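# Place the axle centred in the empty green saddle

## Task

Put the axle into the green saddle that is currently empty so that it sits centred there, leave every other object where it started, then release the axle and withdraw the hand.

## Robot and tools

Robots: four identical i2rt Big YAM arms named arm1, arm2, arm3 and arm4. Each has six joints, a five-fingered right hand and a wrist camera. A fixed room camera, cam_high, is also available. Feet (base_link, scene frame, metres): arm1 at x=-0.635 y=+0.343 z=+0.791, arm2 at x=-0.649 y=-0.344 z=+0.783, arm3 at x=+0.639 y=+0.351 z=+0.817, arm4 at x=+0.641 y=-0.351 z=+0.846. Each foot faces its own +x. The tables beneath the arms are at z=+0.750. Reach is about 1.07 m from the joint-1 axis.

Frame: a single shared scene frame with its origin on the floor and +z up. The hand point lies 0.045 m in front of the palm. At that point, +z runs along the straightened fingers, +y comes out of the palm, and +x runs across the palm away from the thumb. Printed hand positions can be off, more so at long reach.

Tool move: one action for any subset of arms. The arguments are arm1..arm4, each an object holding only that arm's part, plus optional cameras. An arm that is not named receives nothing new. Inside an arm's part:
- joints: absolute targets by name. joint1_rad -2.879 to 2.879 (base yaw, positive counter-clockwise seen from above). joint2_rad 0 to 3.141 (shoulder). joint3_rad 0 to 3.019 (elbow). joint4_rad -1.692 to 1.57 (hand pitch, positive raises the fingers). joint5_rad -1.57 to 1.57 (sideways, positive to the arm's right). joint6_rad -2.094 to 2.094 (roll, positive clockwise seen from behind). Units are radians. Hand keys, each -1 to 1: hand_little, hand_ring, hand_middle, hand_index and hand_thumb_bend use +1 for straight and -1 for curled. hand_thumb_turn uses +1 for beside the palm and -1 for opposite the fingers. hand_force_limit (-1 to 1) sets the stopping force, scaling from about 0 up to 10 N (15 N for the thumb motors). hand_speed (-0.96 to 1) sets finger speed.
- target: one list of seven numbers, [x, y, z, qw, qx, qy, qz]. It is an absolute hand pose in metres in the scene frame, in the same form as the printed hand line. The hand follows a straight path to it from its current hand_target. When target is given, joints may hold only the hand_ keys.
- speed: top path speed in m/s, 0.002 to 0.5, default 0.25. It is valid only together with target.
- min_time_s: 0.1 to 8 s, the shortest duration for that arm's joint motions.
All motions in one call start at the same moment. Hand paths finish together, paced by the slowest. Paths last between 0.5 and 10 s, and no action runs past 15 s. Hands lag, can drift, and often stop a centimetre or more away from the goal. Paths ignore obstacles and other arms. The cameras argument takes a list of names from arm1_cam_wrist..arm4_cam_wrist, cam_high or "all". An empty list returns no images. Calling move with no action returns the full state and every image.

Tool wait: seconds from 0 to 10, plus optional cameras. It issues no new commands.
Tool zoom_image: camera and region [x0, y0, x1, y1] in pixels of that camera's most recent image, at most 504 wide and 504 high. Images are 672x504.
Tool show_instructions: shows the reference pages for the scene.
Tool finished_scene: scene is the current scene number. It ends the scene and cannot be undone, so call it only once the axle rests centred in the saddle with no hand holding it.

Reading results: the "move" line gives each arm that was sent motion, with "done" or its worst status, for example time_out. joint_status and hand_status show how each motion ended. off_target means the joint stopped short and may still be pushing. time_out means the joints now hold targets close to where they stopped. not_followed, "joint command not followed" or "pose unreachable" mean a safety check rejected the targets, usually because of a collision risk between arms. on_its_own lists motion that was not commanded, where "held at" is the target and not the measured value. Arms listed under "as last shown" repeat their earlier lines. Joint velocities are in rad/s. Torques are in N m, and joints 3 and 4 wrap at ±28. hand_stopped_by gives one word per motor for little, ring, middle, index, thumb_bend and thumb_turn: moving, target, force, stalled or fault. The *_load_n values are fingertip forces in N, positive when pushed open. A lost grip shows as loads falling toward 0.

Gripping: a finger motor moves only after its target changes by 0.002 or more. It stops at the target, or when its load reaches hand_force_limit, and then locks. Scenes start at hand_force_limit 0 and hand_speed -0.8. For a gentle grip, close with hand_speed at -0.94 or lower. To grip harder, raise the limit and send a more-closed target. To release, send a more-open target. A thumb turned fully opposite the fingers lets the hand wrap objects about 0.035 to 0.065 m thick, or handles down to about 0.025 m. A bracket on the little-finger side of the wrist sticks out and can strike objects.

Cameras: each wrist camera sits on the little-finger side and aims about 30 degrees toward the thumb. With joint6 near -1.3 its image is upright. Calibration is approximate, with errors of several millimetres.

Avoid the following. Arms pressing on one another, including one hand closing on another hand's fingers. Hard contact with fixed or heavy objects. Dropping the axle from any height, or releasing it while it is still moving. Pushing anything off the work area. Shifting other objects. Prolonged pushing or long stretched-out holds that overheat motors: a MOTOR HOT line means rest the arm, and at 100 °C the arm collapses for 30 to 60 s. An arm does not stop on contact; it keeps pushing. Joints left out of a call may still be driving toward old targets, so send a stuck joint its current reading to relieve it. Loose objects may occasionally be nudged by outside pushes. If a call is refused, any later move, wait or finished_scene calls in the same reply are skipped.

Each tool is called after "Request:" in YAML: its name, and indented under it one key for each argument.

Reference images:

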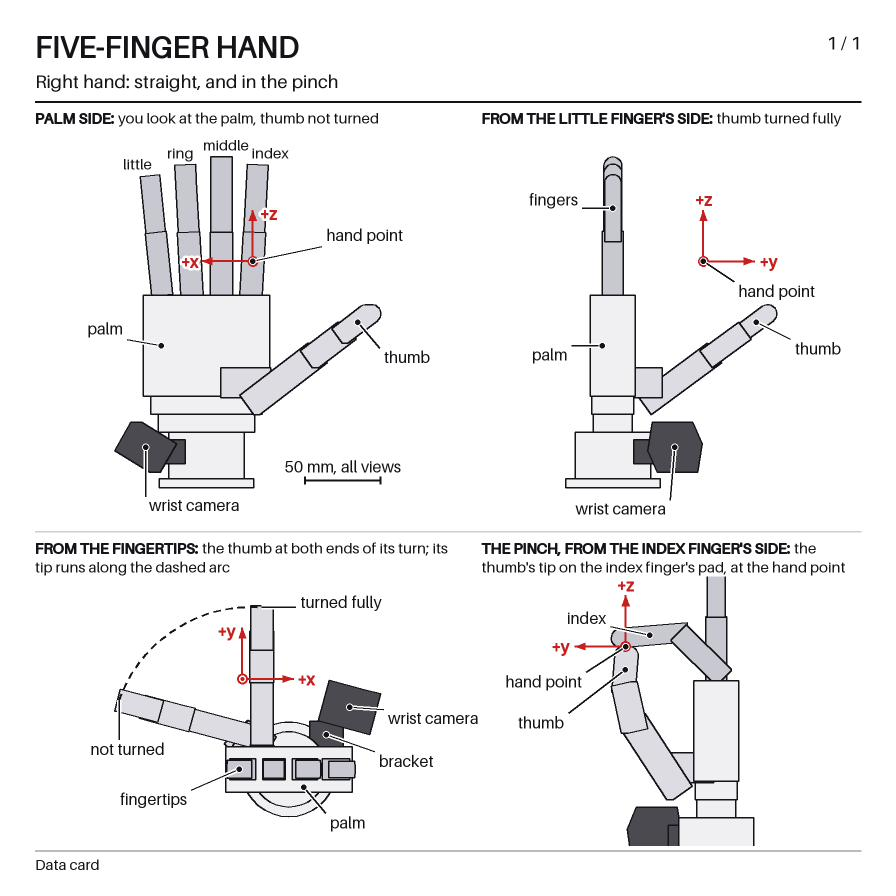

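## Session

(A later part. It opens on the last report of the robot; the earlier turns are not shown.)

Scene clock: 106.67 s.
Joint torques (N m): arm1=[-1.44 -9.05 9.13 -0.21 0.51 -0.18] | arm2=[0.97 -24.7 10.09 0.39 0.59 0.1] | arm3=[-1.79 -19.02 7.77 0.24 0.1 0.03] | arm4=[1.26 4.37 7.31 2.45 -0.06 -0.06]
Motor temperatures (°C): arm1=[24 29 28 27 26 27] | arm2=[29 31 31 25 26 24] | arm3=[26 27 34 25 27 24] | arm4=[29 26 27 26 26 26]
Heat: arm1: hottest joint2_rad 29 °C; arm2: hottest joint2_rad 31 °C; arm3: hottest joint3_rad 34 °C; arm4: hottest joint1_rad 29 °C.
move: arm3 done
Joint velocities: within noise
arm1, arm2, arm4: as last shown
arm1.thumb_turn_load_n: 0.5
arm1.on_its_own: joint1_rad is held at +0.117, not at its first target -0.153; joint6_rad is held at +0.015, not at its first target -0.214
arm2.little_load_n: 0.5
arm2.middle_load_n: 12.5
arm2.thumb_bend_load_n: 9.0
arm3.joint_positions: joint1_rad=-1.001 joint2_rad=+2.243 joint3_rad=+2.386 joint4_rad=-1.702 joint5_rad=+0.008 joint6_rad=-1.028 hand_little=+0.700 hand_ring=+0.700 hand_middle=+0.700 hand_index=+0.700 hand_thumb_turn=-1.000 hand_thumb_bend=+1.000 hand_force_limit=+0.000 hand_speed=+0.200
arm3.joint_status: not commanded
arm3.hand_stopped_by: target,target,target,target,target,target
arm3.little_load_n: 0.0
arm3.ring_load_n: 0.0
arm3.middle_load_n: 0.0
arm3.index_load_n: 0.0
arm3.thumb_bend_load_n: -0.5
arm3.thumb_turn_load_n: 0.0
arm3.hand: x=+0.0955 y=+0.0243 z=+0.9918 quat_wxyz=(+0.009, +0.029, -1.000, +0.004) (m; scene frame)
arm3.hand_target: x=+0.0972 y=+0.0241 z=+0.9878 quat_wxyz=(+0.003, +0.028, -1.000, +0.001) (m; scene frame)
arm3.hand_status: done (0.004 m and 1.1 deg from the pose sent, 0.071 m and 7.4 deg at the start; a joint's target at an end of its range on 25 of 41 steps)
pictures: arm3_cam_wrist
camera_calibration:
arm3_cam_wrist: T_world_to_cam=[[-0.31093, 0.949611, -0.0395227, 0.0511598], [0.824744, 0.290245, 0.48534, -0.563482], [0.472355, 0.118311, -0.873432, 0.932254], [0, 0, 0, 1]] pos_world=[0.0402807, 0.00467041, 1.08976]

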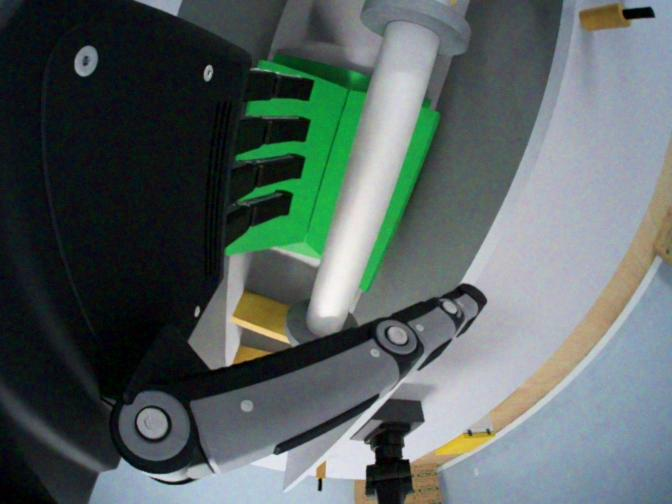

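Request:
move:
  arm3: {"target": [0.105, 0.026, 0.974, 0, -0.028, 0.9996, 0], "speed": 0.1}

Request:
move:
  arm3: {"joints": {"hand_speed": -0.65, "hand_force_limit": -0.25, "hand_little": -0.33, "hand_ring": -0.33, "hand_middle": -0.33, "hand_index": -0.33}}
  cameras: ["arm3_cam_wrist"]

Scene clock: 109.40 s.
Joint torques (N m): arm1=[-1.49 -9.05 9.17 -0.17 0.52 -0.18] | arm2=[1.2 -24.7 10 0.39 0.58 0.11] | arm3=[-1.32 -20.37 7.39 0.9 0.11 0.08] | arm4=[1.26 4.37 7.31 2.45 -0.07 -0.06]
Motor temperatures (°C): arm1=[24 29 28 27 26 27] | arm2=[29 32 31 25 26 24] | arm3=[26 27 34 25 27 24] | arm4=[29 26 27 26 26 26]
Heat: arm1: hottest joint2_rad 29 °C; arm2: hottest joint2_rad 32 °C; arm3: hottest joint3_rad 34 °C; arm4: hottest joint1_rad 29 °C.
move: arm3 done
Joint velocities: within noise
arm1, arm2, arm4: as last shown
arm1.thumb_turn_load_n: 0.0
arm1.on_its_own: joint1_rad is held at +0.117, not at its first target -0.153; joint6_rad is held at +0.015, not at its first target -0.214
arm2.little_load_n: 1.0
arm2.thumb_bend_load_n: 8.5
arm3.joint_positions: joint1_rad=-1.001 joint2_rad=+2.227 joint3_rad=+2.296 joint4_rad=-1.663 joint5_rad=+0.007 joint6_rad=-1.028 hand_little=+0.700 hand_ring=+0.700 hand_middle=+0.700 hand_index=+0.700 hand_thumb_turn=-1.000 hand_thumb_bend=+1.000 hand_force_limit=+0.000 hand_speed=+0.200
arm3.joint_status: not commanded
arm3.hand_stopped_by: target,target,target,target,target,target
arm3.little_load_n: 0.0
arm3.ring_load_n: 0.0
arm3.middle_load_n: 0.0
arm3.index_load_n: 0.0
arm3.thumb_bend_load_n: 0.0
arm3.thumb_turn_load_n: 0.0
arm3.hand: x=+0.1041 y=+0.0300 z=+0.9700 quat_wxyz=(-0.006, +0.029, -1.000, -0.005) (m; scene frame)
arm3.hand_target: x=+0.1051 y=+0.0260 z=+0.9741 quat_wxyz=(+0.000, +0.028, -1.000, +0.000) (m; scene frame)
arm3.hand_status: done (0.006 m and 1.0 deg from the pose sent, 0.020 m and 1.1 deg at the start)
pictures: none

Scene clock: 110.73 s.
Joint torques (N m): arm1=[-1.14 -9.17 9.39 -0.34 0.57 -0.2] | arm2=[1.14 -24.7 10.09 0.34 0.56 0.07] | arm3=[-0.91 -20.19 8.02 0.54 0.34 0.09] | arm4=[1.26 4.37 7.31 2.44 -0.07 -0.06]
Motor temperatures (°C): arm1=[24 29 28 27 26 27] | arm2=[29 32 31 25 26 24] | arm3=[26 27 34 25 27 24] | arm4=[29 26 27 26 26 26]
Heat: arm1: hottest joint2_rad 29 °C; arm2: hottest joint2_rad 32 °C; arm3: hottest joint3_rad 34 °C; arm4: hottest joint1_rad 29 °C.
move: arm3 off_target
Joint velocities: arm1=[within noise] | arm2=[within noise] | arm3=[0.015 0.005 -0.007 -0.046 -0.066 -0.037] | arm4=[within noise]
arm1, arm2, arm4: as last shown
arm1.joint_positions: joint1_rad=+0.142 joint2_rad=+1.530 joint3_rad=+1.326 joint4_rad=-1.456 joint5_rad=+0.000 joint6_rad=+0.035 hand_little=-0.445 hand_ring=-0.374 hand_middle=-0.382 hand_index=-0.425 hand_thumb_turn=-1.000 hand_thumb_bend=+0.493 hand_force_limit=-0.100 hand_speed=-0.550
arm1.little_load_n: 5.0
arm1.index_load_n: 0.0
arm1.thumb_bend_load_n: -0.5
arm1.thumb_turn_load_n: -0.5
arm1.on_its_own: joint1_rad is held at +0.117, not at its first target -0.153; joint6_rad is held at +0.015, not at its first target -0.214
arm1.hand: x=-0.5540 y=-0.0134 z=+0.9656 quat_wxyz=(-0.001, +0.051, -0.998, -0.042) (m; scene frame)
arm1.hand_target: x=-0.5666 y=-0.0190 z=+0.9714 quat_wxyz=(+0.004, +0.049, -0.998, -0.033) (m; scene frame)
arm2.joint_positions: joint1_rad=-0.850 joint2_rad=+2.135 joint3_rad=+2.239 joint4_rad=-1.692 joint5_rad=-0.012 joint6_rad=-0.946 hand_little=-0.261 hand_ring=-0.116 hand_middle=-0.123 hand_index=-0.116 hand_thumb_turn=-1.000 hand_thumb_bend=+0.537 hand_force_limit=-0.100 hand_speed=-0.550
arm2.little_load_n: 0.5
arm2.middle_load_n: 11.5
arm2.thumb_bend_load_n: 10.0
arm2.thumb_turn_load_n: 2.0
arm2.hand: x=-0.1755 y=+0.0204 z=+0.9701 quat_wxyz=(+0.001, +0.999, +0.039, -0.010) (m; scene frame)
arm2.hand_target: x=-0.1740 y=+0.0175 z=+1.0219 quat_wxyz=(-0.024, +0.999, +0.030, +0.034) (m; scene frame)
arm3.joint_positions: joint1_rad=-1.001 joint2_rad=+2.227 joint3_rad=+2.288 joint4_rad=-1.655 joint5_rad=+0.002 joint6_rad=-1.027 hand_little=-0.168 hand_ring=-0.135 hand_middle=-0.100 hand_index=-0.039 hand_thumb_turn=-1.000 hand_thumb_bend=+1.000 hand_force_limit=-0.250 hand_speed=-0.650
arm3.joint_status: hand_little off_target (ended at -0.168, target -0.330); hand_ring off_target (ended at -0.135, target -0.330); hand_middle off_target (ended at -0.100, target -0.330); hand_index off_target (ended at -0.039, target -0.330); the others done
arm3.hand_stopped_by: force,force,force,force,target,target
arm3.little_load_n: 3.5
arm3.ring_load_n: 0.0
arm3.middle_load_n: 0.0
arm3.index_load_n: 0.0
arm3.thumb_bend_load_n: 0.0
arm3.thumb_turn_load_n: 0.0
arm3.hand: x=+0.1047 y=+0.0291 z=+0.9668 quat_wxyz=(-0.008, +0.029, -1.000, -0.003) (m; scene frame)
arm3.hand_target: x=+0.1050 y=+0.0259 z=+0.9742 quat_wxyz=(+0.000, +0.028, -1.000, +0.000) (m; scene frame)
arm3.hand_status: not commanded
pictures: arm3_cam_wrist
camera_calibration:
arm3_cam_wrist: T_world_to_cam=[[-0.309578, 0.950221, -0.0352264, 0.0442654], [0.808242, 0.282476, 0.516674, -0.588688], [0.500905, 0.131479, -0.855458, 0.884664], [0, 0, 0, 1]] pos_world=[0.0463735, 0.00791326, 1.06251]

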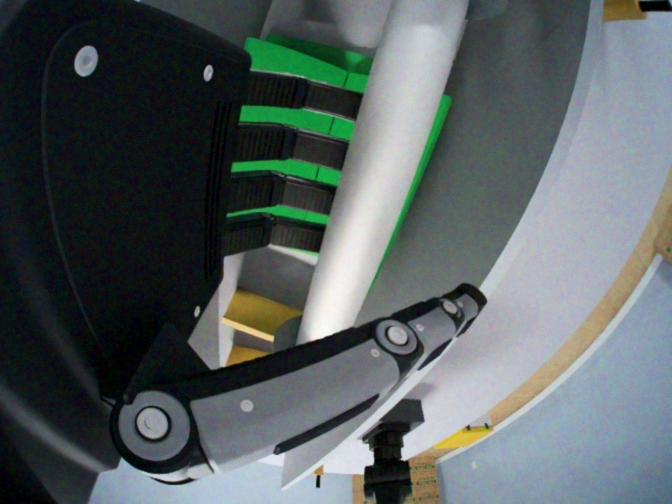

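Request:
move:
  arm3: {"joints": {"hand_speed": -0.55, "hand_force_limit": -0.1, "hand_little": -0.45, "hand_ring": -0.45, "hand_middle": -0.45, "hand_index": -0.45, "hand_thumb_bend": 0.3}}
  cameras: ["arm3_cam_wrist"]

Scene clock: 112.80 s.
Joint torques (N m): arm1=[-1.26 -9.41 9.46 -0.34 0.57 -0.18] | arm2=[1.08 -23.71 10.07 0.43 0.5 -0.01] | arm3=[-1.44 -20.54 8.31 0.46 0.18 0.08] | arm4=[1.26 4.37 7.31 2.44 -0.07 -0.06]
Motor temperatures (°C): arm1=[24 29 29 27 26 27] | arm2=[29 32 31 25 26 24] | arm3=[26 27 34 25 27 24] | arm4=[29 26 27 26 26 26]
Heat: arm1: hottest joint2_rad 29 °C; arm2: hottest joint2_rad 32 °C; arm3: hottest joint3_rad 34 °C; arm4: hottest joint1_rad 29 °C.
move: arm3 off_target
Joint velocities: within noise
arm1, arm2, arm4: as last shown
arm1.joint_positions: joint1_rad=+0.139 joint2_rad=+1.533 joint3_rad=+1.324 joint4_rad=-1.453 joint5_rad=-0.001 joint6_rad=+0.035 hand_little=-0.445 hand_ring=-0.374 hand_middle=-0.382 hand_index=-0.425 hand_thumb_turn=-1.000 hand_thumb_bend=+0.493 hand_force_limit=-0.100 hand_speed=-0.550
arm1.little_load_n: 5.5
arm1.ring_load_n: 0.5
arm1.index_load_n: 0.5
arm1.thumb_bend_load_n: 0.0
arm1.thumb_turn_load_n: 0.0
arm1.on_its_own: joint1_rad is held at +0.117, not at its first target -0.153; joint6_rad is held at +0.015, not at its first target -0.214
arm1.hand: x=-0.5550 y=-0.0142 z=+0.9640 quat_wxyz=(-0.002, +0.050, -0.998, -0.043) (m; scene frame)
arm1.hand_target: x=-0.5667 y=-0.0190 z=+0.9713 quat_wxyz=(+0.004, +0.049, -0.998, -0.033) (m; scene frame)
arm2.joint_positions: joint1_rad=-0.850 joint2_rad=+2.126 joint3_rad=+2.239 joint4_rad=-1.693 joint5_rad=-0.009 joint6_rad=-0.937 hand_little=-0.261 hand_ring=-0.116 hand_middle=-0.123 hand_index=-0.116 hand_thumb_turn=-1.000 hand_thumb_bend=+0.537 hand_force_limit=-0.100 hand_speed=-0.550
arm2.little_load_n: 1.5
arm2.ring_load_n: 0.5
arm2.middle_load_n: 11.0
arm2.thumb_bend_load_n: 11.0
arm2.hand: x=-0.1763 y=+0.0198 z=+0.9752 quat_wxyz=(+0.000, +0.999, +0.035, -0.006) (m; scene frame)
arm2.hand_target: x=-0.1738 y=+0.0174 z=+1.0218 quat_wxyz=(-0.024, +0.999, +0.030, +0.034) (m; scene frame)
arm3.joint_positions: joint1_rad=-1.001 joint2_rad=+2.230 joint3_rad=+2.285 joint4_rad=-1.652 joint5_rad=+0.006 joint6_rad=-1.025 hand_little=-0.204 hand_ring=-0.254 hand_middle=-0.301 hand_index=-0.320 hand_thumb_turn=-1.000 hand_thumb_bend=+0.429 hand_force_limit=-0.100 hand_speed=-0.550
arm3.joint_status: hand_little off_target (ended at -0.204, target -0.450); hand_ring off_target (ended at -0.254, target -0.450); hand_middle off_target (ended at -0.301, target -0.450); hand_index off_target (ended at -0.320, target -0.450); hand_thumb_bend off_target (ended at +0.429, target +0.300); the others done
arm3.hand_stopped_by: force,force,force,force,force,target
arm3.little_load_n: 0.0
arm3.ring_load_n: 0.0
arm3.middle_load_n: 0.0
arm3.index_load_n: 9.5
arm3.thumb_bend_load_n: 6.0
arm3.thumb_turn_load_n: 1.0
arm3.hand: x=+0.1042 y=+0.0294 z=+0.9636 quat_wxyz=(-0.008, +0.028, -1.000, -0.006) (m; scene frame)
arm3.hand_target: x=+0.1050 y=+0.0260 z=+0.9742 quat_wxyz=(+0.000, +0.028, -1.000, +0.000) (m; scene frame)
arm3.hand_status: not commanded
pictures: arm3_cam_wrist
camera_calibration:
arm3_cam_wrist: T_world_to_cam=[[-0.307511, 0.951046, -0.0307902, 0.0391573], [0.808802, 0.27829, 0.518067, -0.58802], [0.501274, 0.134408, -0.854786, 0.881473], [0, 0, 0, 1]] pos_world=[0.0457731, 0.00792273, 1.05931]

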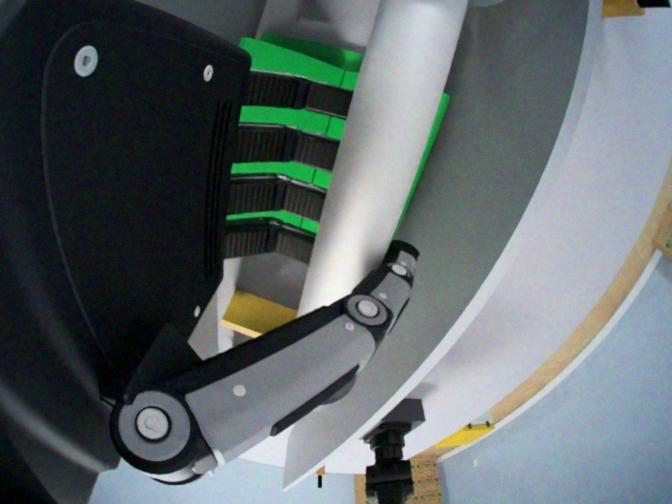

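Request:
move:
  arm3: {"target": [0.105, 0.026, 1.02, 0, -0.028, 0.9996, 0], "speed": 0.08}

Request:
move:
  arm2: {"target": [-0.176, 0.019, 0.980, 0, 0.9996, 0.028, 0], "speed": 0.06}
  cameras: ["arm2_cam_wrist", "arm3_cam_wrist"]

Scene clock: 114.93 s.
Joint torques (N m): arm1=[-1.03 -9.7 9.47 -0.36 0.66 -0.17] | arm2=[1.03 -23.77 10.09 0.42 0.41 0] | arm3=[-1.14 -22.83 12.15 -1.1 0.23 0.09] | arm4=[1.26 4.37 7.32 2.45 -0.07 -0.06]
Motor temperatures (°C): arm1=[24 29 29 27 26 27] | arm2=[29 32 31 25 26 24] | arm3=[26 28 34 25 27 24] | arm4=[29 26 27 26 26 26]
Heat: arm1: hottest joint2_rad 29 °C; arm2: hottest joint2_rad 32 °C; arm3: hottest joint3_rad 34 °C; arm4: hottest joint1_rad 29 °C.
move: arm3 off_target
Joint velocities: within noise
arm1, arm2, arm4: as last shown
arm1.joint_positions: joint1_rad=+0.139 joint2_rad=+1.533 joint3_rad=+1.324 joint4_rad=-1.453 joint5_rad=-0.003 joint6_rad=+0.035 hand_little=-0.445 hand_ring=-0.374 hand_middle=-0.382 hand_index=-0.425 hand_thumb_turn=-1.000 hand_thumb_bend=+0.493 hand_force_limit=-0.100 hand_speed=-0.550
arm1.little_load_n: 6.5
arm1.ring_load_n: 0.0
arm1.middle_load_n: 0.5
arm1.index_load_n: 0.0
arm1.on_its_own: joint1_rad is held at +0.117, not at its first target -0.153; joint6_rad is held at +0.015, not at its first target -0.214
arm1.hand: x=-0.5546 y=-0.0142 z=+0.9638 quat_wxyz=(-0.003, +0.050, -0.998, -0.043) (m; scene frame)
arm1.hand_target: x=-0.5666 y=-0.0190 z=+0.9713 quat_wxyz=(+0.004, +0.049, -0.998, -0.033) (m; scene frame)
arm2.joint_positions: joint1_rad=-0.850 joint2_rad=+2.124 joint3_rad=+2.239 joint4_rad=-1.693 joint5_rad=-0.008 joint6_rad=-0.937 hand_little=-0.261 hand_ring=-0.116 hand_middle=-0.123 hand_index=-0.116 hand_thumb_turn=-1.000 hand_thumb_bend=+0.537 hand_force_limit=-0.100 hand_speed=-0.550
arm2.little_load_n: 0.5
arm2.ring_load_n: 0.0
arm2.middle_load_n: 10.0
arm2.thumb_bend_load_n: 11.5
arm2.hand: x=-0.1762 y=+0.0194 z=+0.9764 quat_wxyz=(+0.000, +0.999, +0.035, -0.005) (m; scene frame)
arm2.hand_target: x=-0.1739 y=+0.0174 z=+1.0219 quat_wxyz=(-0.024, +0.999, +0.030, +0.034) (m; scene frame)
arm3.joint_positions: joint1_rad=-1.001 joint2_rad=+2.230 joint3_rad=+2.294 joint4_rad=-1.677 joint5_rad=+0.007 joint6_rad=-1.027 hand_little=-0.204 hand_ring=-0.254 hand_middle=-0.301 hand_index=-0.320 hand_thumb_turn=-1.000 hand_thumb_bend=+0.428 hand_force_limit=-0.100 hand_speed=-0.550
arm3.joint_status: not commanded
arm3.hand_stopped_by: force,force,force,force,force,target
arm3.little_load_n: 0.0
arm3.ring_load_n: 0.0
arm3.middle_load_n: 0.5
arm3.index_load_n: 5.5
arm3.thumb_bend_load_n: -0.5
arm3.thumb_turn_load_n: 0.0
arm3.hand: x=+0.1076 y=+0.0323 z=+0.9684 quat_wxyz=(-0.015, +0.029, -0.999, -0.010) (m; scene frame)
arm3.hand_target: x=+0.1073 y=+0.0277 z=+1.0184 quat_wxyz=(+0.018, +0.030, -0.999, +0.010) (m; scene frame)
arm3.hand_status: off_target (0.052 m and 2.1 deg from the pose sent, 0.057 m and 1.1 deg at the start; a joint's target at an end of its range on 24 of 33 steps)
pictures: none

Scene clock: 116.13 s.
Joint torques (N m): arm1=[-1.32 -10.05 9.51 -0.31 0.67 -0.17] | arm2=[1.32 -19.19 7.79 0.55 0.24 0.04] | arm3=[-0.97 -22.48 11.99 -1.06 0.22 0.08] | arm4=[1.26 4.37 7.32 2.45 -0.07 -0.06]
Motor temperatures (°C): arm1=[24 29 29 27 26 27] | arm2=[29 32 31 25 26 24] | arm3=[26 28 34 25 27 24] | arm4=[29 26 27 26 26 26]
Heat: arm1: hottest joint2_rad 29 °C; arm2: hottest joint2_rad 32 °C; arm3: hottest joint3_rad 34 °C; arm4: hottest joint1_rad 29 °C.
move: arm2 done
Joint velocities: within noise
arm1, arm3, arm4: as last shown
arm1.joint_positions: joint1_rad=+0.139 joint2_rad=+1.535 joint3_rad=+1.324 joint4_rad=-1.453 joint5_rad=-0.003 joint6_rad=+0.035 hand_little=-0.445 hand_ring=-0.374 hand_middle=-0.382 hand_index=-0.425 hand_thumb_turn=-1.000 hand_thumb_bend=+0.493 hand_force_limit=-0.100 hand_speed=-0.550
arm1.middle_load_n: 0.0
arm1.on_its_own: joint1_rad is held at +0.117, not at its first target -0.153; joint6_rad is held at +0.015, not at its first target -0.214
arm1.hand: x=-0.5546 y=-0.0143 z=+0.9633 quat_wxyz=(-0.002, +0.050, -0.998, -0.044) (m; scene frame)
arm1.hand_target: x=-0.5666 y=-0.0190 z=+0.9712 quat_wxyz=(+0.004, +0.049, -0.998, -0.033) (m; scene frame)
arm2.joint_positions: joint1_rad=-0.850 joint2_rad=+2.124 joint3_rad=+2.237 joint4_rad=-1.693 joint5_rad=-0.008 joint6_rad=-0.937 hand_little=-0.262 hand_ring=-0.116 hand_middle=-0.123 hand_index=-0.116 hand_thumb_turn=-1.000 hand_thumb_bend=+0.537 hand_force_limit=-0.100 hand_speed=-0.550
arm2.joint_status: not commanded
arm2.hand_stopped_by: force,force,force,force,force,target
arm2.little_load_n: 0.0
arm2.ring_load_n: 0.0
arm2.middle_load_n: 9.5
arm2.index_load_n: 0.0
arm2.thumb_bend_load_n: 11.5
arm2.thumb_turn_load_n: 1.5
arm2.hand: x=-0.1765 y=+0.0191 z=+0.9758 quat_wxyz=(+0.000, +0.999, +0.035, -0.005) (m; scene frame)
arm2.hand_target: x=-0.1759 y=+0.0189 z=+0.9801 quat_wxyz=(+0.000, +1.000, +0.028, +0.000) (m; scene frame)
arm2.hand_status: done (0.004 m and 1.0 deg from the pose sent, 0.004 m and 1.0 deg at the start)
arm3.joint_positions: joint1_rad=-1.001 joint2_rad=+2.230 joint3_rad=+2.294 joint4_rad=-1.677 joint5_rad=+0.007 joint6_rad=-1.028 hand_little=-0.204 hand_ring=-0.254 hand_middle=-0.301 hand_index=-0.320 hand_thumb_turn=-1.000 hand_thumb_bend=+0.428 hand_force_limit=-0.100 hand_speed=-0.550
arm3.middle_load_n: 0.0
arm3.index_load_n: 6.5
arm3.thumb_bend_load_n: 0.0
arm3.hand: x=+0.1075 y=+0.0323 z=+0.9684 quat_wxyz=(-0.015, +0.030, -0.999, -0.010) (m; scene frame)
arm3.hand_target: x=+0.1073 y=+0.0277 z=+1.0183 quat_wxyz=(+0.018, +0.030, -0.999, +0.010) (m; scene frame)
pictures: arm2_cam_wrist, arm3_cam_wrist
camera_calibration:
arm2_cam_wrist: T_world_to_cam=[[0.374073, -0.926195, -0.0472368, 0.131095], [-0.769378, -0.33837, 0.541815, -0.662393], [-0.51781, -0.166336, -0.839169, 0.848498], [0, 0, 0, 1]] pos_world=[-0.119309, 0.0384212, 1.07712]
arm3_cam_wrist: T_world_to_cam=[[-0.310572, 0.950225, -0.0248614, 0.0321619], [0.801353, 0.275802, 0.530817, -0.605408], [0.511252, 0.144934, -0.847122, 0.874571], [0, 0, 0, 1]] pos_world=[0.0480083, 0.00965725, 1.06303]

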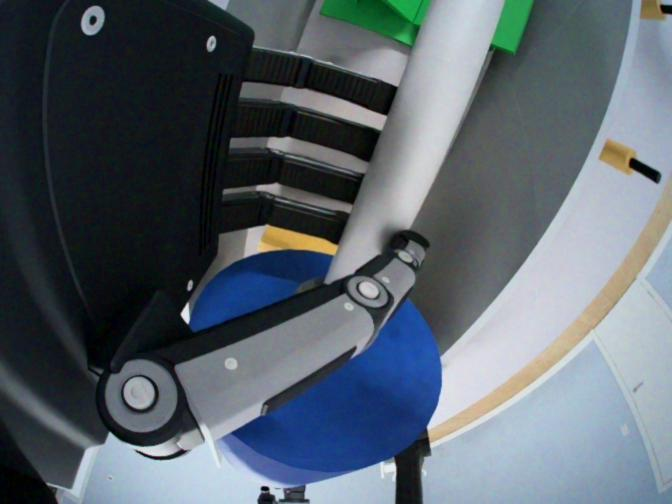

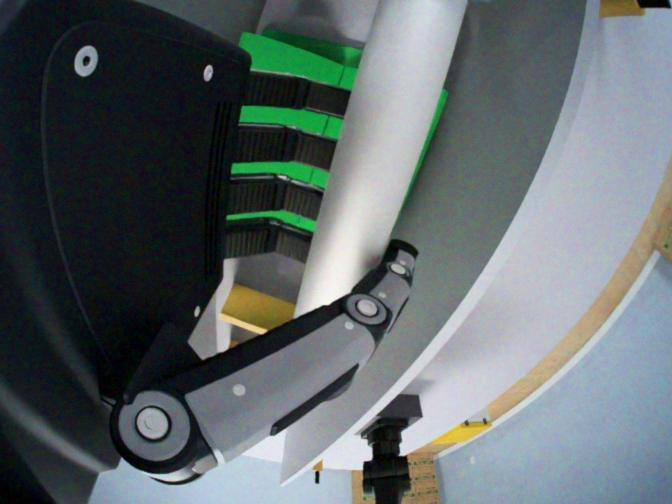

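Request:
move:
  arm2: {"target": [-0.176, 0.019, 0.950, 0, 0.9996, 0.028, 0], "speed": 0.06}

Scene clock: 118.13 s.
Joint torques (N m): arm1=[-1.2 -10.64 10.51 -0.58 0.69 -0.14] | arm2=[2.26 -18.32 7.53 1.95 -0.38 0] | arm3=[-0.15 -23.12 12.11 -0.69 -0.01 0.13] | arm4=[1.26 4.37 7.31 2.45 -0.06 -0.06]
Motor temperatures (°C): arm1=[24 29 29 27 26 27] | arm2=[29 32 31 25 26 24] | arm3=[26 28 34 25 27 24] | arm4=[29 26 27 26 26 26]
Heat: arm1: hottest joint2_rad 29 °C; arm2: hottest joint2_rad 32 °C; arm3: hottest joint3_rad 34 °C; arm4: hottest joint1_rad 29 °C.
move: arm2 off_target
Joint velocities: within noise
arm1.joint_positions: joint1_rad=+0.138 joint2_rad=+1.547 joint3_rad=+1.312 joint4_rad=-1.449 joint5_rad=-0.003 joint6_rad=+0.031 hand_little=-0.445 hand_ring=-0.374 hand_middle=-0.382 hand_index=-0.425 hand_thumb_turn=-1.000 hand_thumb_bend=+0.493 hand_force_limit=-0.100 hand_speed=-0.550
arm1.joint_status: not commanded
arm1.hand_stopped_by: force,force,force,force,force,target
arm1.little_load_n: 5.0
arm1.ring_load_n: 0.0
arm1.middle_load_n: 0.0
arm1.index_load_n: 0.0
arm1.thumb_bend_load_n: 0.0
arm1.thumb_turn_load_n: 0.0
arm1.on_its_own: joint1_rad is held at +0.117, not at its first target -0.153; joint6_rad is held at +0.015, not at its first target -0.214
arm1.hand: x=-0.5555 y=-0.0114 z=+0.9552 quat_wxyz=(-0.002, +0.051, -0.997, -0.054) (m; scene frame)
arm1.hand_target: x=-0.5666 y=-0.0191 z=+0.9713 quat_wxyz=(+0.004, +0.049, -0.998, -0.033) (m; scene frame)
arm1.hand_status: not commanded
arm2.joint_positions: joint1_rad=-0.862 joint2_rad=+2.107 joint3_rad=+2.146 joint4_rad=-1.641 joint5_rad=+0.009 joint6_rad=-0.933 hand_little=-0.262 hand_ring=-0.116 hand_middle=-0.124 hand_index=-0.116 hand_thumb_turn=-1.000 hand_thumb_bend=+0.535 hand_force_limit=-0.100 hand_speed=-0.550
arm2.joint_status: not commanded
arm2.hand_stopped_by: force,force,force,force,force,target
arm2.little_load_n: 0.0
arm2.ring_load_n: 0.0
arm2.middle_load_n: 0.0
arm2.index_load_n: 0.0
arm2.thumb_bend_load_n: 4.0
arm2.thumb_turn_load_n: 1.0
arm2.hand: x=-0.1769 y=+0.0060 z=+0.9544 quat_wxyz=(+0.013, +1.000, +0.027, -0.008) (m; scene frame)
arm2.hand_target: x=-0.1763 y=+0.0189 z=+0.9501 quat_wxyz=(+0.000, +1.000, +0.028, +0.000) (m; scene frame)
arm2.hand_status: off_target (0.014 m and 1.8 deg from the pose sent, 0.026 m and 1.0 deg at the start)
arm3: as last shown
arm3.joint_positions: joint1_rad=-1.006 joint2_rad=+2.230 joint3_rad=+2.294 joint4_rad=-1.688 joint5_rad=+0.012 joint6_rad=-1.031 hand_little=-0.204 hand_ring=-0.254 hand_middle=-0.301 hand_index=-0.320 hand_thumb_turn=-1.000 hand_thumb_bend=+0.428 hand_force_limit=-0.100 hand_speed=-0.550
arm3.index_load_n: 7.5
arm3.hand: x=+0.1075 y=+0.0377 z=+0.9693 quat_wxyz=(-0.018, +0.029, -0.999, -0.015) (m; scene frame)
arm3.hand_target: x=+0.1073 y=+0.0278 z=+1.0183 quat_wxyz=(+0.018, +0.029, -0.999, +0.010) (m; scene frame)
arm4.joint_positions: joint1_rad=+1.087 joint2_rad=+0.359 joint3_rad=+1.363 joint4_rad=-1.267 joint5_rad=-0.153 joint6_rad=-1.284 hand_little=+1.000 hand_ring=+1.000 hand_middle=+1.000 hand_index=+1.000 hand_thumb_turn=+1.000 hand_thumb_bend=+1.000 hand_force_limit=+0.000 hand_speed=-0.800
arm4.joint_status: not commanded
arm4.hand_stopped_by: target,target,target,target,target,target
arm4.little_load_n: 0.0
arm4.ring_load_n: 0.0
arm4.middle_load_n: 0.0
arm4.index_load_n: 0.0
arm4.thumb_bend_load_n: 0.0
arm4.thumb_turn_load_n: 0.0
arm4.hand: x=+0.5216 y=-0.2662 z=+1.3807 quat_wxyz=(-0.610, +0.266, +0.746, +0.017) (m; scene frame)
arm4.hand_target: x=+0.5264 y=-0.2714 z=+1.3907 quat_wxyz=(-0.622, +0.257, +0.739, +0.015) (m; scene frame)
arm4.hand_status: not commanded
pictures: none

Request:
move:
  arm2: {"joints": {"hand_speed": -0.4, "hand_little": 0.1, "hand_ring": 0.1, "hand_middle": 0.1, "hand_index": 0.1, "hand_thumb_bend": 1.0}}
  cameras: ["arm2_cam_wrist"]

Scene clock: 119.90 s.
Joint torques (N m): arm1=[-1.03 -10.75 10.54 -0.53 0.67 -0.15] | arm2=[1.96 -18.49 7.6 1.2 -0.07 0.02] | arm3=[-0.44 -22.83 12.05 -0.53 0.09 0.11] | arm4=[1.26 4.37 7.31 2.44 -0.07 -0.06]
Motor temperatures (°C): arm1=[24 29 29 27 26 27] | arm2=[29 32 31 25 26 24] | arm3=[26 29 35 25 27 24] | arm4=[29 26 27 26 26 26]
Heat: arm1: hottest joint2_rad 29 °C; arm2: hottest joint2_rad 32 °C; arm3: hottest joint3_rad 35 °C; arm4: hottest joint1_rad 29 °C.
move: arm2 done
Joint velocities: within noise
arm1, arm3, arm4: as last shown
arm1.little_load_n: 4.0
arm1.on_its_own: joint1_rad is held at +0.117, not at its first target -0.153; joint6_rad is held at +0.015, not at its first target -0.214
arm1.hand: x=-0.5556 y=-0.0114 z=+0.9552 quat_wxyz=(-0.002, +0.052, -0.997, -0.054) (m; scene frame)
arm1.hand_target: x=-0.5666 y=-0.0190 z=+0.9713 quat_wxyz=(+0.004, +0.049, -0.998, -0.033) (m; scene frame)
arm2.joint_positions: joint1_rad=-0.858 joint2_rad=+2.107 joint3_rad=+2.146 joint4_rad=-1.624 joint5_rad=+0.001 joint6_rad=-0.932 hand_little=+0.100 hand_ring=+0.100 hand_middle=+0.100 hand_index=+0.100 hand_thumb_turn=-1.000 hand_thumb_bend=+1.000 hand_force_limit=-0.100 hand_speed=-0.400
arm2.joint_status: all done
arm2.hand_stopped_by: target,target,target,target,target,target
arm2.little_load_n: 0.0
arm2.ring_load_n: 0.0
arm2.middle_load_n: 0.5
arm2.index_load_n: 0.5
arm2.thumb_bend_load_n: -0.5
arm2.thumb_turn_load_n: 0.0
arm2.hand: x=-0.1760 y=+0.0119 z=+0.9530 quat_wxyz=(+0.005, +1.000, +0.029, -0.004) (m; scene frame)
arm2.hand_target: x=-0.1763 y=+0.0189 z=+0.9501 quat_wxyz=(+0.000, +1.000, +0.028, +0.000) (m; scene frame)
arm2.hand_status: not commanded
arm3.joint_positions: joint1_rad=-1.006 joint2_rad=+2.230 joint3_rad=+2.294 joint4_rad=-1.688 joint5_rad=+0.011 joint6_rad=-1.031 hand_little=-0.204 hand_ring=-0.254 hand_middle=-0.301 hand_index=-0.320 hand_thumb_turn=-1.000 hand_thumb_bend=+0.428 hand_force_limit=-0.100 hand_speed=-0.550
arm3.index_load_n: 5.5
arm3.hand: x=+0.1076 y=+0.0375 z=+0.9692 quat_wxyz=(-0.018, +0.029, -0.999, -0.015) (m; scene frame)
arm3.hand_target: x=+0.1073 y=+0.0278 z=+1.0184 quat_wxyz=(+0.018, +0.029, -0.999, +0.010) (m; scene frame)
arm4.index_load_n: -0.5
pictures: arm2_cam_wrist
camera_calibration:
arm2_cam_wrist: T_world_to_cam=[[0.36263, -0.931152, -0.0381488, 0.112483], [-0.775005, -0.324048, 0.542549, -0.653964], [-0.517558, -0.167179, -0.839157, 0.828488], [0, 0, 0, 1]] pos_world=[-0.118825, 0.0313285, 1.05433]

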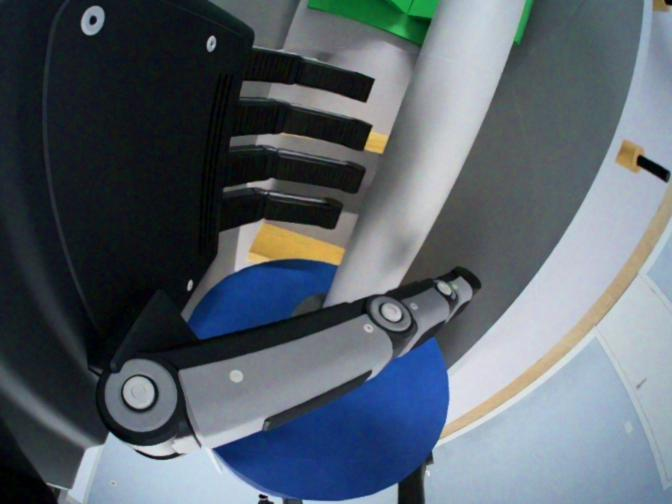

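Request:
move:
  arm2: {"target": [-0.176, 0.009, 0.955, 0, 0.9996, 0.028, 0], "speed": 0.08, "joints": {"hand_speed": -0.4, "hand_little": 0.8, "hand_ring": 0.8, "hand_middle": 0.8, "hand_index": 0.8}}

Request:
move:
  arm2: {"target": [-0.176, 0.009, 1.03, 0, 0.9996, 0.028, 0], "speed": 0.15}
  cameras: ["arm2_cam_wrist"]

Scene clock: 124.13 s.
Joint torques (N m): arm1=[-1.03 -10.7 10.5 -0.69 0.68 -0.12] | arm2=[1.26 -20.13 7.47 1.21 -0.03 -0.1] | arm3=[-0.5 -23.12 12.14 -0.54 0.08 0.09] | arm4=[1.26 4.37 7.31 2.44 -0.06 -0.06]
Motor temperatures (°C): arm1=[24 29 29 27 26 27] | arm2=[29 31 31 25 26 24] | arm3=[26 29 35 25 27 24] | arm4=[29 26 27 26 26 26]
Heat: arm1: hottest joint2_rad 29 °C; arm2: hottest joint2_rad 31 °C; arm3: hottest joint3_rad 35 °C; arm4: hottest joint1_rad 29 °C.
move: arm2 done
Joint velocities: within noise
arm1, arm3, arm4: as last shown
arm1.little_load_n: 4.5
arm1.on_its_own: joint1_rad is held at +0.117, not at its first target -0.153; joint6_rad is held at +0.015, not at its first target -0.214
arm2.joint_positions: joint1_rad=-0.858 joint2_rad=+2.107 joint3_rad=+2.124 joint4_rad=-1.623 joint5_rad=+0.000 joint6_rad=-0.932 hand_little=+0.800 hand_ring=+0.800 hand_middle=+0.800 hand_index=+0.800 hand_thumb_turn=-1.000 hand_thumb_bend=+1.000 hand_force_limit=-0.100 hand_speed=-0.400
arm2.joint_status: all done
arm2.hand_stopped_by: target,target,target,target,target,target
arm2.little_load_n: 0.0
arm2.ring_load_n: 0.0
arm2.middle_load_n: 0.0
arm2.index_load_n: 0.0
arm2.thumb_bend_load_n: 0.0
arm2.thumb_turn_load_n: 0.0
arm2.hand: x=-0.1802 y=+0.0085 z=+0.9460 quat_wxyz=(+0.011, +0.999, +0.029, -0.013) (m; scene frame)
arm2.hand_target: x=-0.1761 y=+0.0090 z=+0.9550 quat_wxyz=(+0.000, +1.000, +0.028, +0.000) (m; scene frame)
arm2.hand_status: done (0.010 m and 1.9 deg from the pose sent, 0.003 m and 0.7 deg at the start)
arm3.middle_load_n: 0.5
arm4.index_load_n: 0.0
pictures: none

Scene clock: 125.40 s.
Joint torques (N m): arm1=[-1.38 -10.87 10.48 -0.49 0.68 -0.15] | arm2=[1.14 -19.9 11.22 0.1 0.14 -0.14] | arm3=[-0.67 -23.12 12.07 -0.55 0.07 0.08] | arm4=[1.26 4.37 7.31 2.45 -0.07 -0.06]
Motor temperatures (°C): arm1=[24 29 29 27 26 27] | arm2=[29 31 31 25 26 24] | arm3=[26 30 35 25 27 24] | arm4=[29 26 27 26 26 26]
Heat: arm1: hottest joint2_rad 29 °C; arm2: hottest joint2_rad 31 °C; arm3: hottest joint3_rad 35 °C; arm4: hottest joint1_rad 29 °C.
move: arm2 off_target
Joint velocities: within noise
arm1, arm3, arm4: as last shown
arm1.little_load_n: 4.0
arm1.on_its_own: joint1_rad is held at +0.117, not at its first target -0.153; joint6_rad is held at +0.015, not at its first target -0.214
arm2.joint_positions: joint1_rad=-0.858 joint2_rad=+2.057 joint3_rad=+2.197 joint4_rad=-1.683 joint5_rad=+0.000 joint6_rad=-0.932 hand_little=+0.800 hand_ring=+0.800 hand_middle=+0.800 hand_index=+0.800 hand_thumb_turn=-1.000 hand_thumb_bend=+1.000 hand_force_limit=-0.100 hand_speed=-0.400
arm2.joint_status: not commanded
arm2.hand_stopped_by: target,target,target,target,target,target
arm2.little_load_n: 0.0
arm2.ring_load_n: 0.0
arm2.middle_load_n: 0.0
arm2.index_load_n: 0.0
arm2.thumb_bend_load_n: 0.0
arm2.thumb_turn_load_n: 0.0
arm2.hand: x=-0.1815 y=+0.0075 z=+1.0008 quat_wxyz=(-0.008, +0.999, +0.029, +0.012) (m; scene frame)
arm2.hand_target: x=-0.1773 y=+0.0081 z=+1.0291 quat_wxyz=(-0.024, +0.999, +0.030, +0.034) (m; scene frame)
arm2.hand_status: off_target (0.030 m and 1.7 deg from the pose sent, 0.084 m and 1.9 deg at the start; a joint's target at an end of its range on 30 of 38 steps)
arm3.middle_load_n: 0.0
pictures: arm2_cam_wrist
camera_calibration:
arm2_cam_wrist: T_world_to_cam=[[0.364122, -0.929914, -0.051721, 0.126061], [-0.791623, -0.338272, 0.508827, -0.654715], [-0.490661, -0.144332, -0.859314, 0.889851], [0, 0, 0, 1]] pos_world=[-0.127573, 0.0241874, 1.10432]

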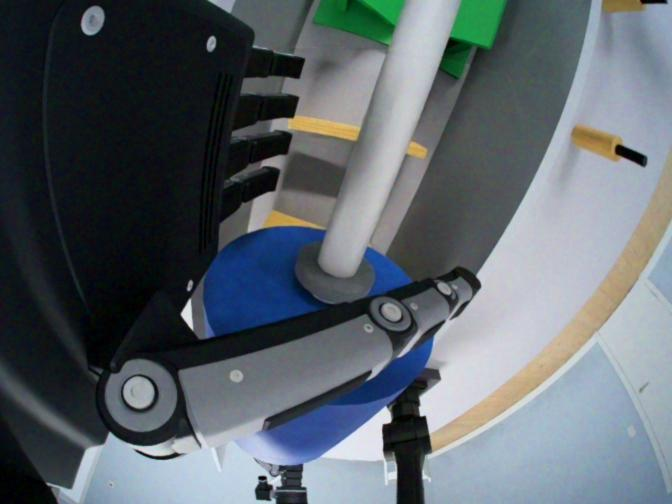

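Request:
move:
  arm2: {"joints": {"joint2_rad": 1.65}, "min_time_s": 1.5}

Request:
move:
  arm2: {"joints": {"joint1_rad": -1.5, "joint2_rad": 1.35}, "min_time_s": 2.5}
  cameras: ["arm1_cam_wrist", "arm3_cam_wrist", "cam_high"]

Scene clock: 131.80 s.
Joint torques (N m): arm1=[-0.97 -10.52 10.47 -0.68 0.68 -0.12] | arm2=[1.03 -12.86 10.19 0.87 0.14 -0.13] | arm3=[-0.56 -22.89 12.07 -0.49 0.07 0.11] | arm4=[1.26 4.37 7.32 2.44 -0.07 -0.06]
Motor temperatures (°C): arm1=[24 30 29 27 26 27] | arm2=[29 32 32 25 26 24] | arm3=[26 30 36 25 27 24] | arm4=[29 26 27 26 26 26]
Heat: arm1: hottest joint2_rad 30 °C; arm2: hottest joint2_rad 32 °C; arm3: hottest joint3_rad 36 °C; arm4: hottest joint1_rad 29 °C.
move: arm2 done
Joint velocities: within noise
arm1, arm3, arm4: as last shown
arm1.thumb_bend_load_n: -0.5
arm1.thumb_turn_load_n: 0.5
arm1.on_its_own: joint1_rad is held at +0.117, not at its first target -0.153; joint6_rad is held at +0.015, not at its first target -0.214
arm2.joint_positions: joint1_rad=-0.858 joint2_rad=+1.658 joint3_rad=+2.205 joint4_rad=-1.683 joint5_rad=+0.000 joint6_rad=-0.932 hand_little=+0.800 hand_ring=+0.800 hand_middle=+0.800 hand_index=+0.800 hand_thumb_turn=-1.000 hand_thumb_bend=+1.000 hand_force_limit=-0.100 hand_speed=-0.400
arm2.joint_status: all done
arm2.hand_stopped_by: target,target,target,target,target,target
arm2.little_load_n: 0.0
arm2.ring_load_n: 0.0
arm2.middle_load_n: 0.5
arm2.index_load_n: 0.0
arm2.thumb_bend_load_n: 0.0
arm2.thumb_turn_load_n: 0.0
arm2.hand: x=-0.2410 y=-0.0418 z=+1.2153 quat_wxyz=(-0.133, +0.976, +0.028, +0.171) (m; scene frame)
arm2.hand_target: x=-0.2426 y=-0.0458 z=+1.2330 quat_wxyz=(-0.141, +0.972, +0.029, +0.184) (m; scene frame)
arm2.hand_status: not commanded
pictures: none

Scene clock: 134.80 s.
Joint torques (N m): arm1=[-0.85 -10.81 10.44 -0.66 0.71 -0.16] | arm2=[1.03 -7.3 9.06 1.44 0.08 -0.16] | arm3=[-0.67 -22.83 11.96 -0.51 0.09 0.11] | arm4=[1.26 4.37 7.31 2.44 -0.07 -0.06]
Motor temperatures (°C): arm1=[24 30 29 27 26 27] | arm2=[29 31 32 25 26 24] | arm3=[26 31 36 25 27 24] | arm4=[29 26 27 26 26 26]
Heat: arm1: hottest joint2_rad 30 °C; arm2: hottest joint3_rad 32 °C; arm3: hottest joint3_rad 36 °C; arm4: hottest joint1_rad 29 °C.
move: arm2 done
Joint velocities: within noise
arm1, arm3, arm4: as last shown
arm1.thumb_bend_load_n: 0.0
arm1.thumb_turn_load_n: 0.0
arm1.on_its_own: joint1_rad is held at +0.117, not at its first target -0.153; joint6_rad is held at +0.015, not at its first target -0.214
arm2.joint_positions: joint1_rad=-1.493 joint2_rad=+1.363 joint3_rad=+2.205 joint4_rad=-1.683 joint5_rad=+0.002 joint6_rad=-0.932 hand_little=+0.800 hand_ring=+0.800 hand_middle=+0.800 hand_index=+0.800 hand_thumb_turn=-1.000 hand_thumb_bend=+1.000 hand_force_limit=-0.100 hand_speed=-0.400
arm2.joint_status: all done
arm2.hand_stopped_by: target,target,target,target,target,target
arm2.little_load_n: 0.0
arm2.ring_load_n: 0.0
arm2.middle_load_n: 0.0
arm2.index_load_n: 0.0
arm2.thumb_bend_load_n: 0.0
arm2.thumb_turn_load_n: 0.0
arm2.hand: x=-0.2505 y=-0.3497 z=+1.3438 quat_wxyz=(-0.122, +0.895, -0.266, +0.337) (m; scene frame)
arm2.hand_target: x=-0.2612 y=-0.3537 z=+1.3612 quat_wxyz=(-0.125, +0.888, -0.265, +0.354) (m; scene frame)
arm2.hand_status: not commanded
pictures: arm1_cam_wrist, arm3_cam_wrist, cam_high
camera_calibration:
arm1_cam_wrist: T_world_to_cam=[[-0.337314, 0.936988, 0.0909577, -0.261174], [0.777427, 0.222773, 0.588201, -0.133806], [0.530874, 0.269121, -0.803584, 1.17917], [0, 0, 0, 1]] pos_world=[-0.610064, -0.042815, 1.05002]
arm3_cam_wrist: T_world_to_cam=[[-0.308035, 0.9512, -0.0182426, 0.0206139], [0.798204, 0.268828, 0.539074, -0.614806], [0.517672, 0.151492, -0.842061, 0.868626], [0, 0, 0, 1]] pos_world=[0.0474275, 0.0140787, 1.06324]

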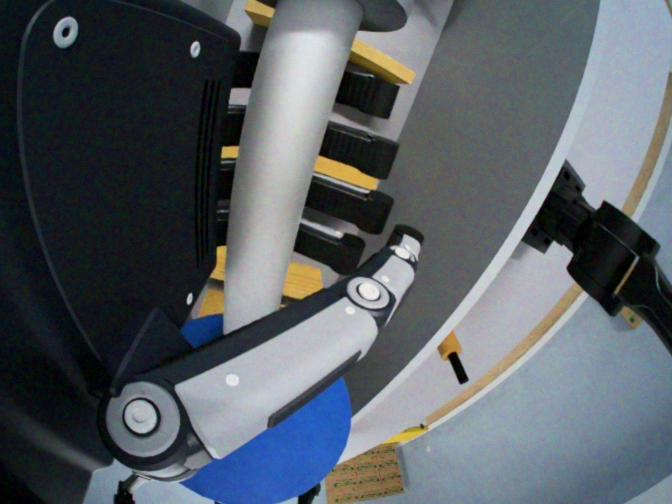

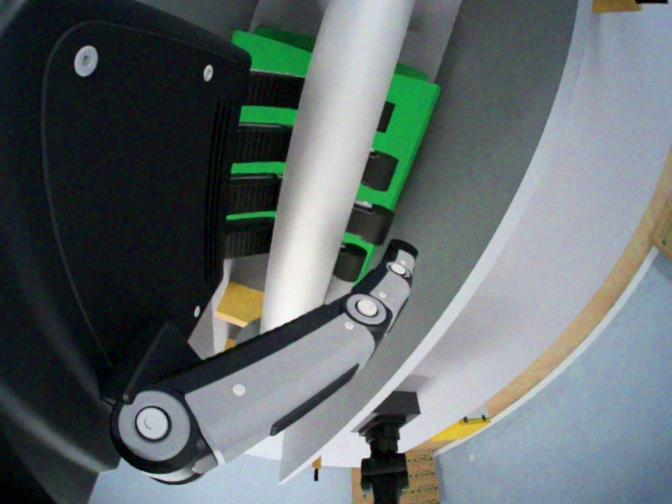

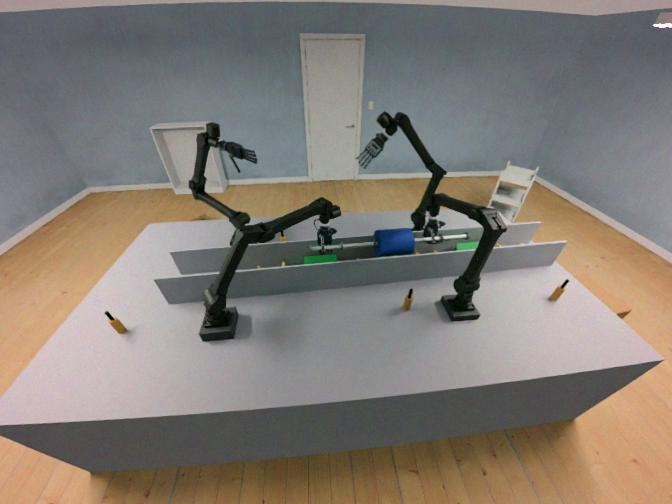

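Request:
move:
  arm1: {"target": [-0.338, -0.005, 0.995, 0, -0.028, 0.9996, 0], "speed": 0.16}
  arm3: {"target": [0.325, 0.042, 1.012, 0, -0.028, 0.9996, 0], "speed": 0.16}
  cameras: ["arm1_cam_wrist", "arm3_cam_wrist", "cam_high"]

Scene clock: 141.63 s.
Joint torques (N m): arm1=[0.67 -11.52 14.11 -1.29 0.62 0.1] | arm2=[0.97 -7.24 9.07 1.46 0.08 -0.15] | arm3=[-0.56 -16.62 8.09 -0.01 0.1 0.27] | arm4=[1.26 4.37 7.31 2.44 -0.07 -0.06]
Motor temperatures (°C): arm1=[24 30 30 27 26 27] | arm2=[29 31 32 25 25 24] | arm3=[26 31 36 25 27 24] | arm4=[29 26 27 26 26 26]
Heat: arm1: hottest joint2_rad 30 °C; arm2: hottest joint3_rad 32 °C; arm3: hottest joint3_rad 36 °C; arm4: hottest joint1_rad 29 °C.
move: arm1 off_target; arm3 off_target
Joint velocities: within noise
arm1.joint_positions: joint1_rad=+0.593 joint2_rad=+1.648 joint3_rad=+1.469 joint4_rad=-1.452 joint5_rad=-0.009 joint6_rad=+0.521 hand_little=-0.445 hand_ring=-0.374 hand_middle=-0.382 hand_index=-0.425 hand_thumb_turn=-1.000 hand_thumb_bend=+0.493 hand_force_limit=-0.100 hand_speed=-0.550
arm1.joint_status: not commanded
arm1.hand_stopped_by: force,force,force,force,force,target
arm1.little_load_n: 4.5
arm1.ring_load_n: 0.0
arm1.middle_load_n: 0.0
arm1.index_load_n: 0.0
arm1.thumb_bend_load_n: 0.0
arm1.thumb_turn_load_n: 0.0
arm1.hand: x=-0.3428 y=+0.0086 z=+0.9652 quat_wxyz=(+0.007, +0.033, -0.999, -0.026) (m; scene frame)
arm1.hand_target: x=-0.3387 y=-0.0038 z=+0.9947 quat_wxyz=(-0.001, +0.028, -1.000, +0.000) (m; scene frame)
arm1.hand_status: off_target (0.033 m and 3.1 deg from the pose sent, 0.221 m and 6.8 deg at the start)
arm2, arm4: as last shown
arm2.thumb_bend_load_n: -0.5
arm3.joint_positions: joint1_rad=-0.784 joint2_rad=+1.716 joint3_rad=+1.556 joint4_rad=-1.459 joint5_rad=+0.006 joint6_rad=-0.819 hand_little=-0.204 hand_ring=-0.254 hand_middle=-0.301 hand_index=-0.320 hand_thumb_turn=-1.000 hand_thumb_bend=+0.428 hand_force_limit=-0.100 hand_speed=-0.550
arm3.joint_status: not commanded
arm3.hand_stopped_by: force,force,force,force,force,target
arm3.little_load_n: 0.0
arm3.ring_load_n: 0.0
arm3.middle_load_n: 2.0
arm3.index_load_n: 3.5
arm3.thumb_bend_load_n: 0.0
arm3.thumb_turn_load_n: 0.0
arm3.hand: x=+0.3183 y=+0.0448 z=+0.9902 quat_wxyz=(-0.014, +0.034, -0.999, -0.015) (m; scene frame)
arm3.hand_target: x=+0.3250 y=+0.0424 z=+1.0113 quat_wxyz=(+0.000, +0.028, -1.000, +0.000) (m; scene frame)
arm3.hand_status: off_target (0.023 m and 2.4 deg from the pose sent, 0.222 m and 2.7 deg at the start)
arm4.thumb_bend_load_n: -0.5
pictures: arm1_cam_wrist, arm3_cam_wrist, cam_high
camera_calibration:
arm1_cam_wrist: T_world_to_cam=[[-0.302803, 0.952171, 0.0409931, -0.149177], [0.794365, 0.228385, 0.562872, -0.279398], [0.526588, 0.203003, -0.825527, 1.08912], [0, 0, 0, 1]] pos_world=[-0.396745, -0.0152421, 1.06248]
arm3_cam_wrist: T_world_to_cam=[[-0.317837, 0.94801, -0.0159984, 0.0798988], [0.799989, 0.277191, 0.532149, -0.790309], [0.508918, 0.156338, -0.846499, 0.783088], [0, 0, 0, 1]] pos_world=[0.259106, 0.0208949, 1.08472]

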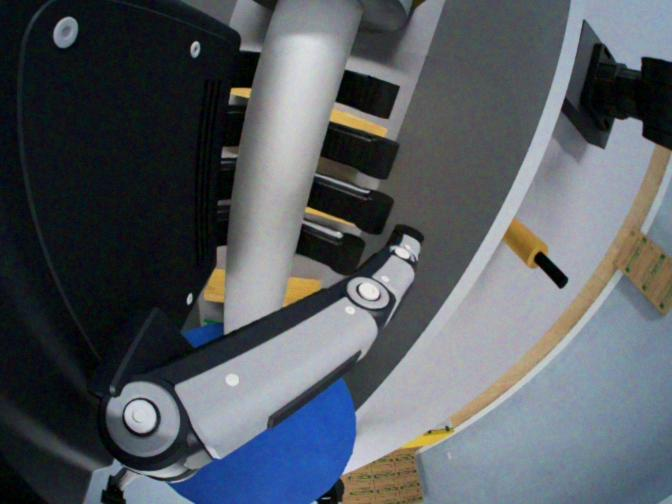

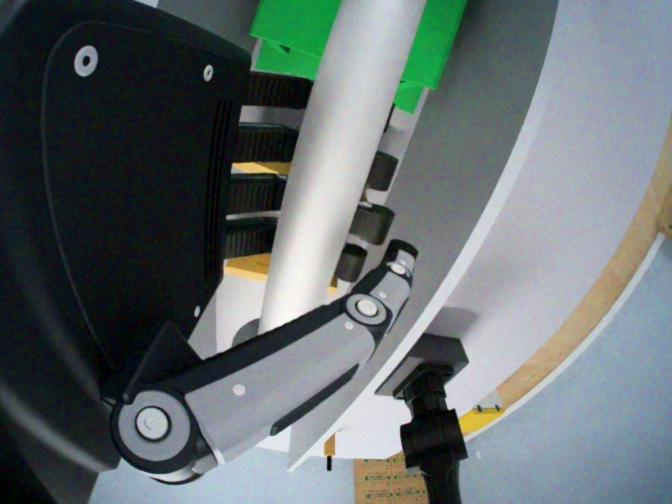

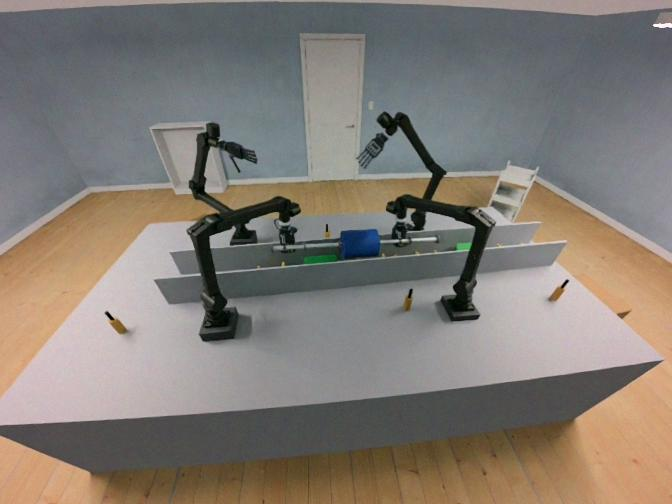

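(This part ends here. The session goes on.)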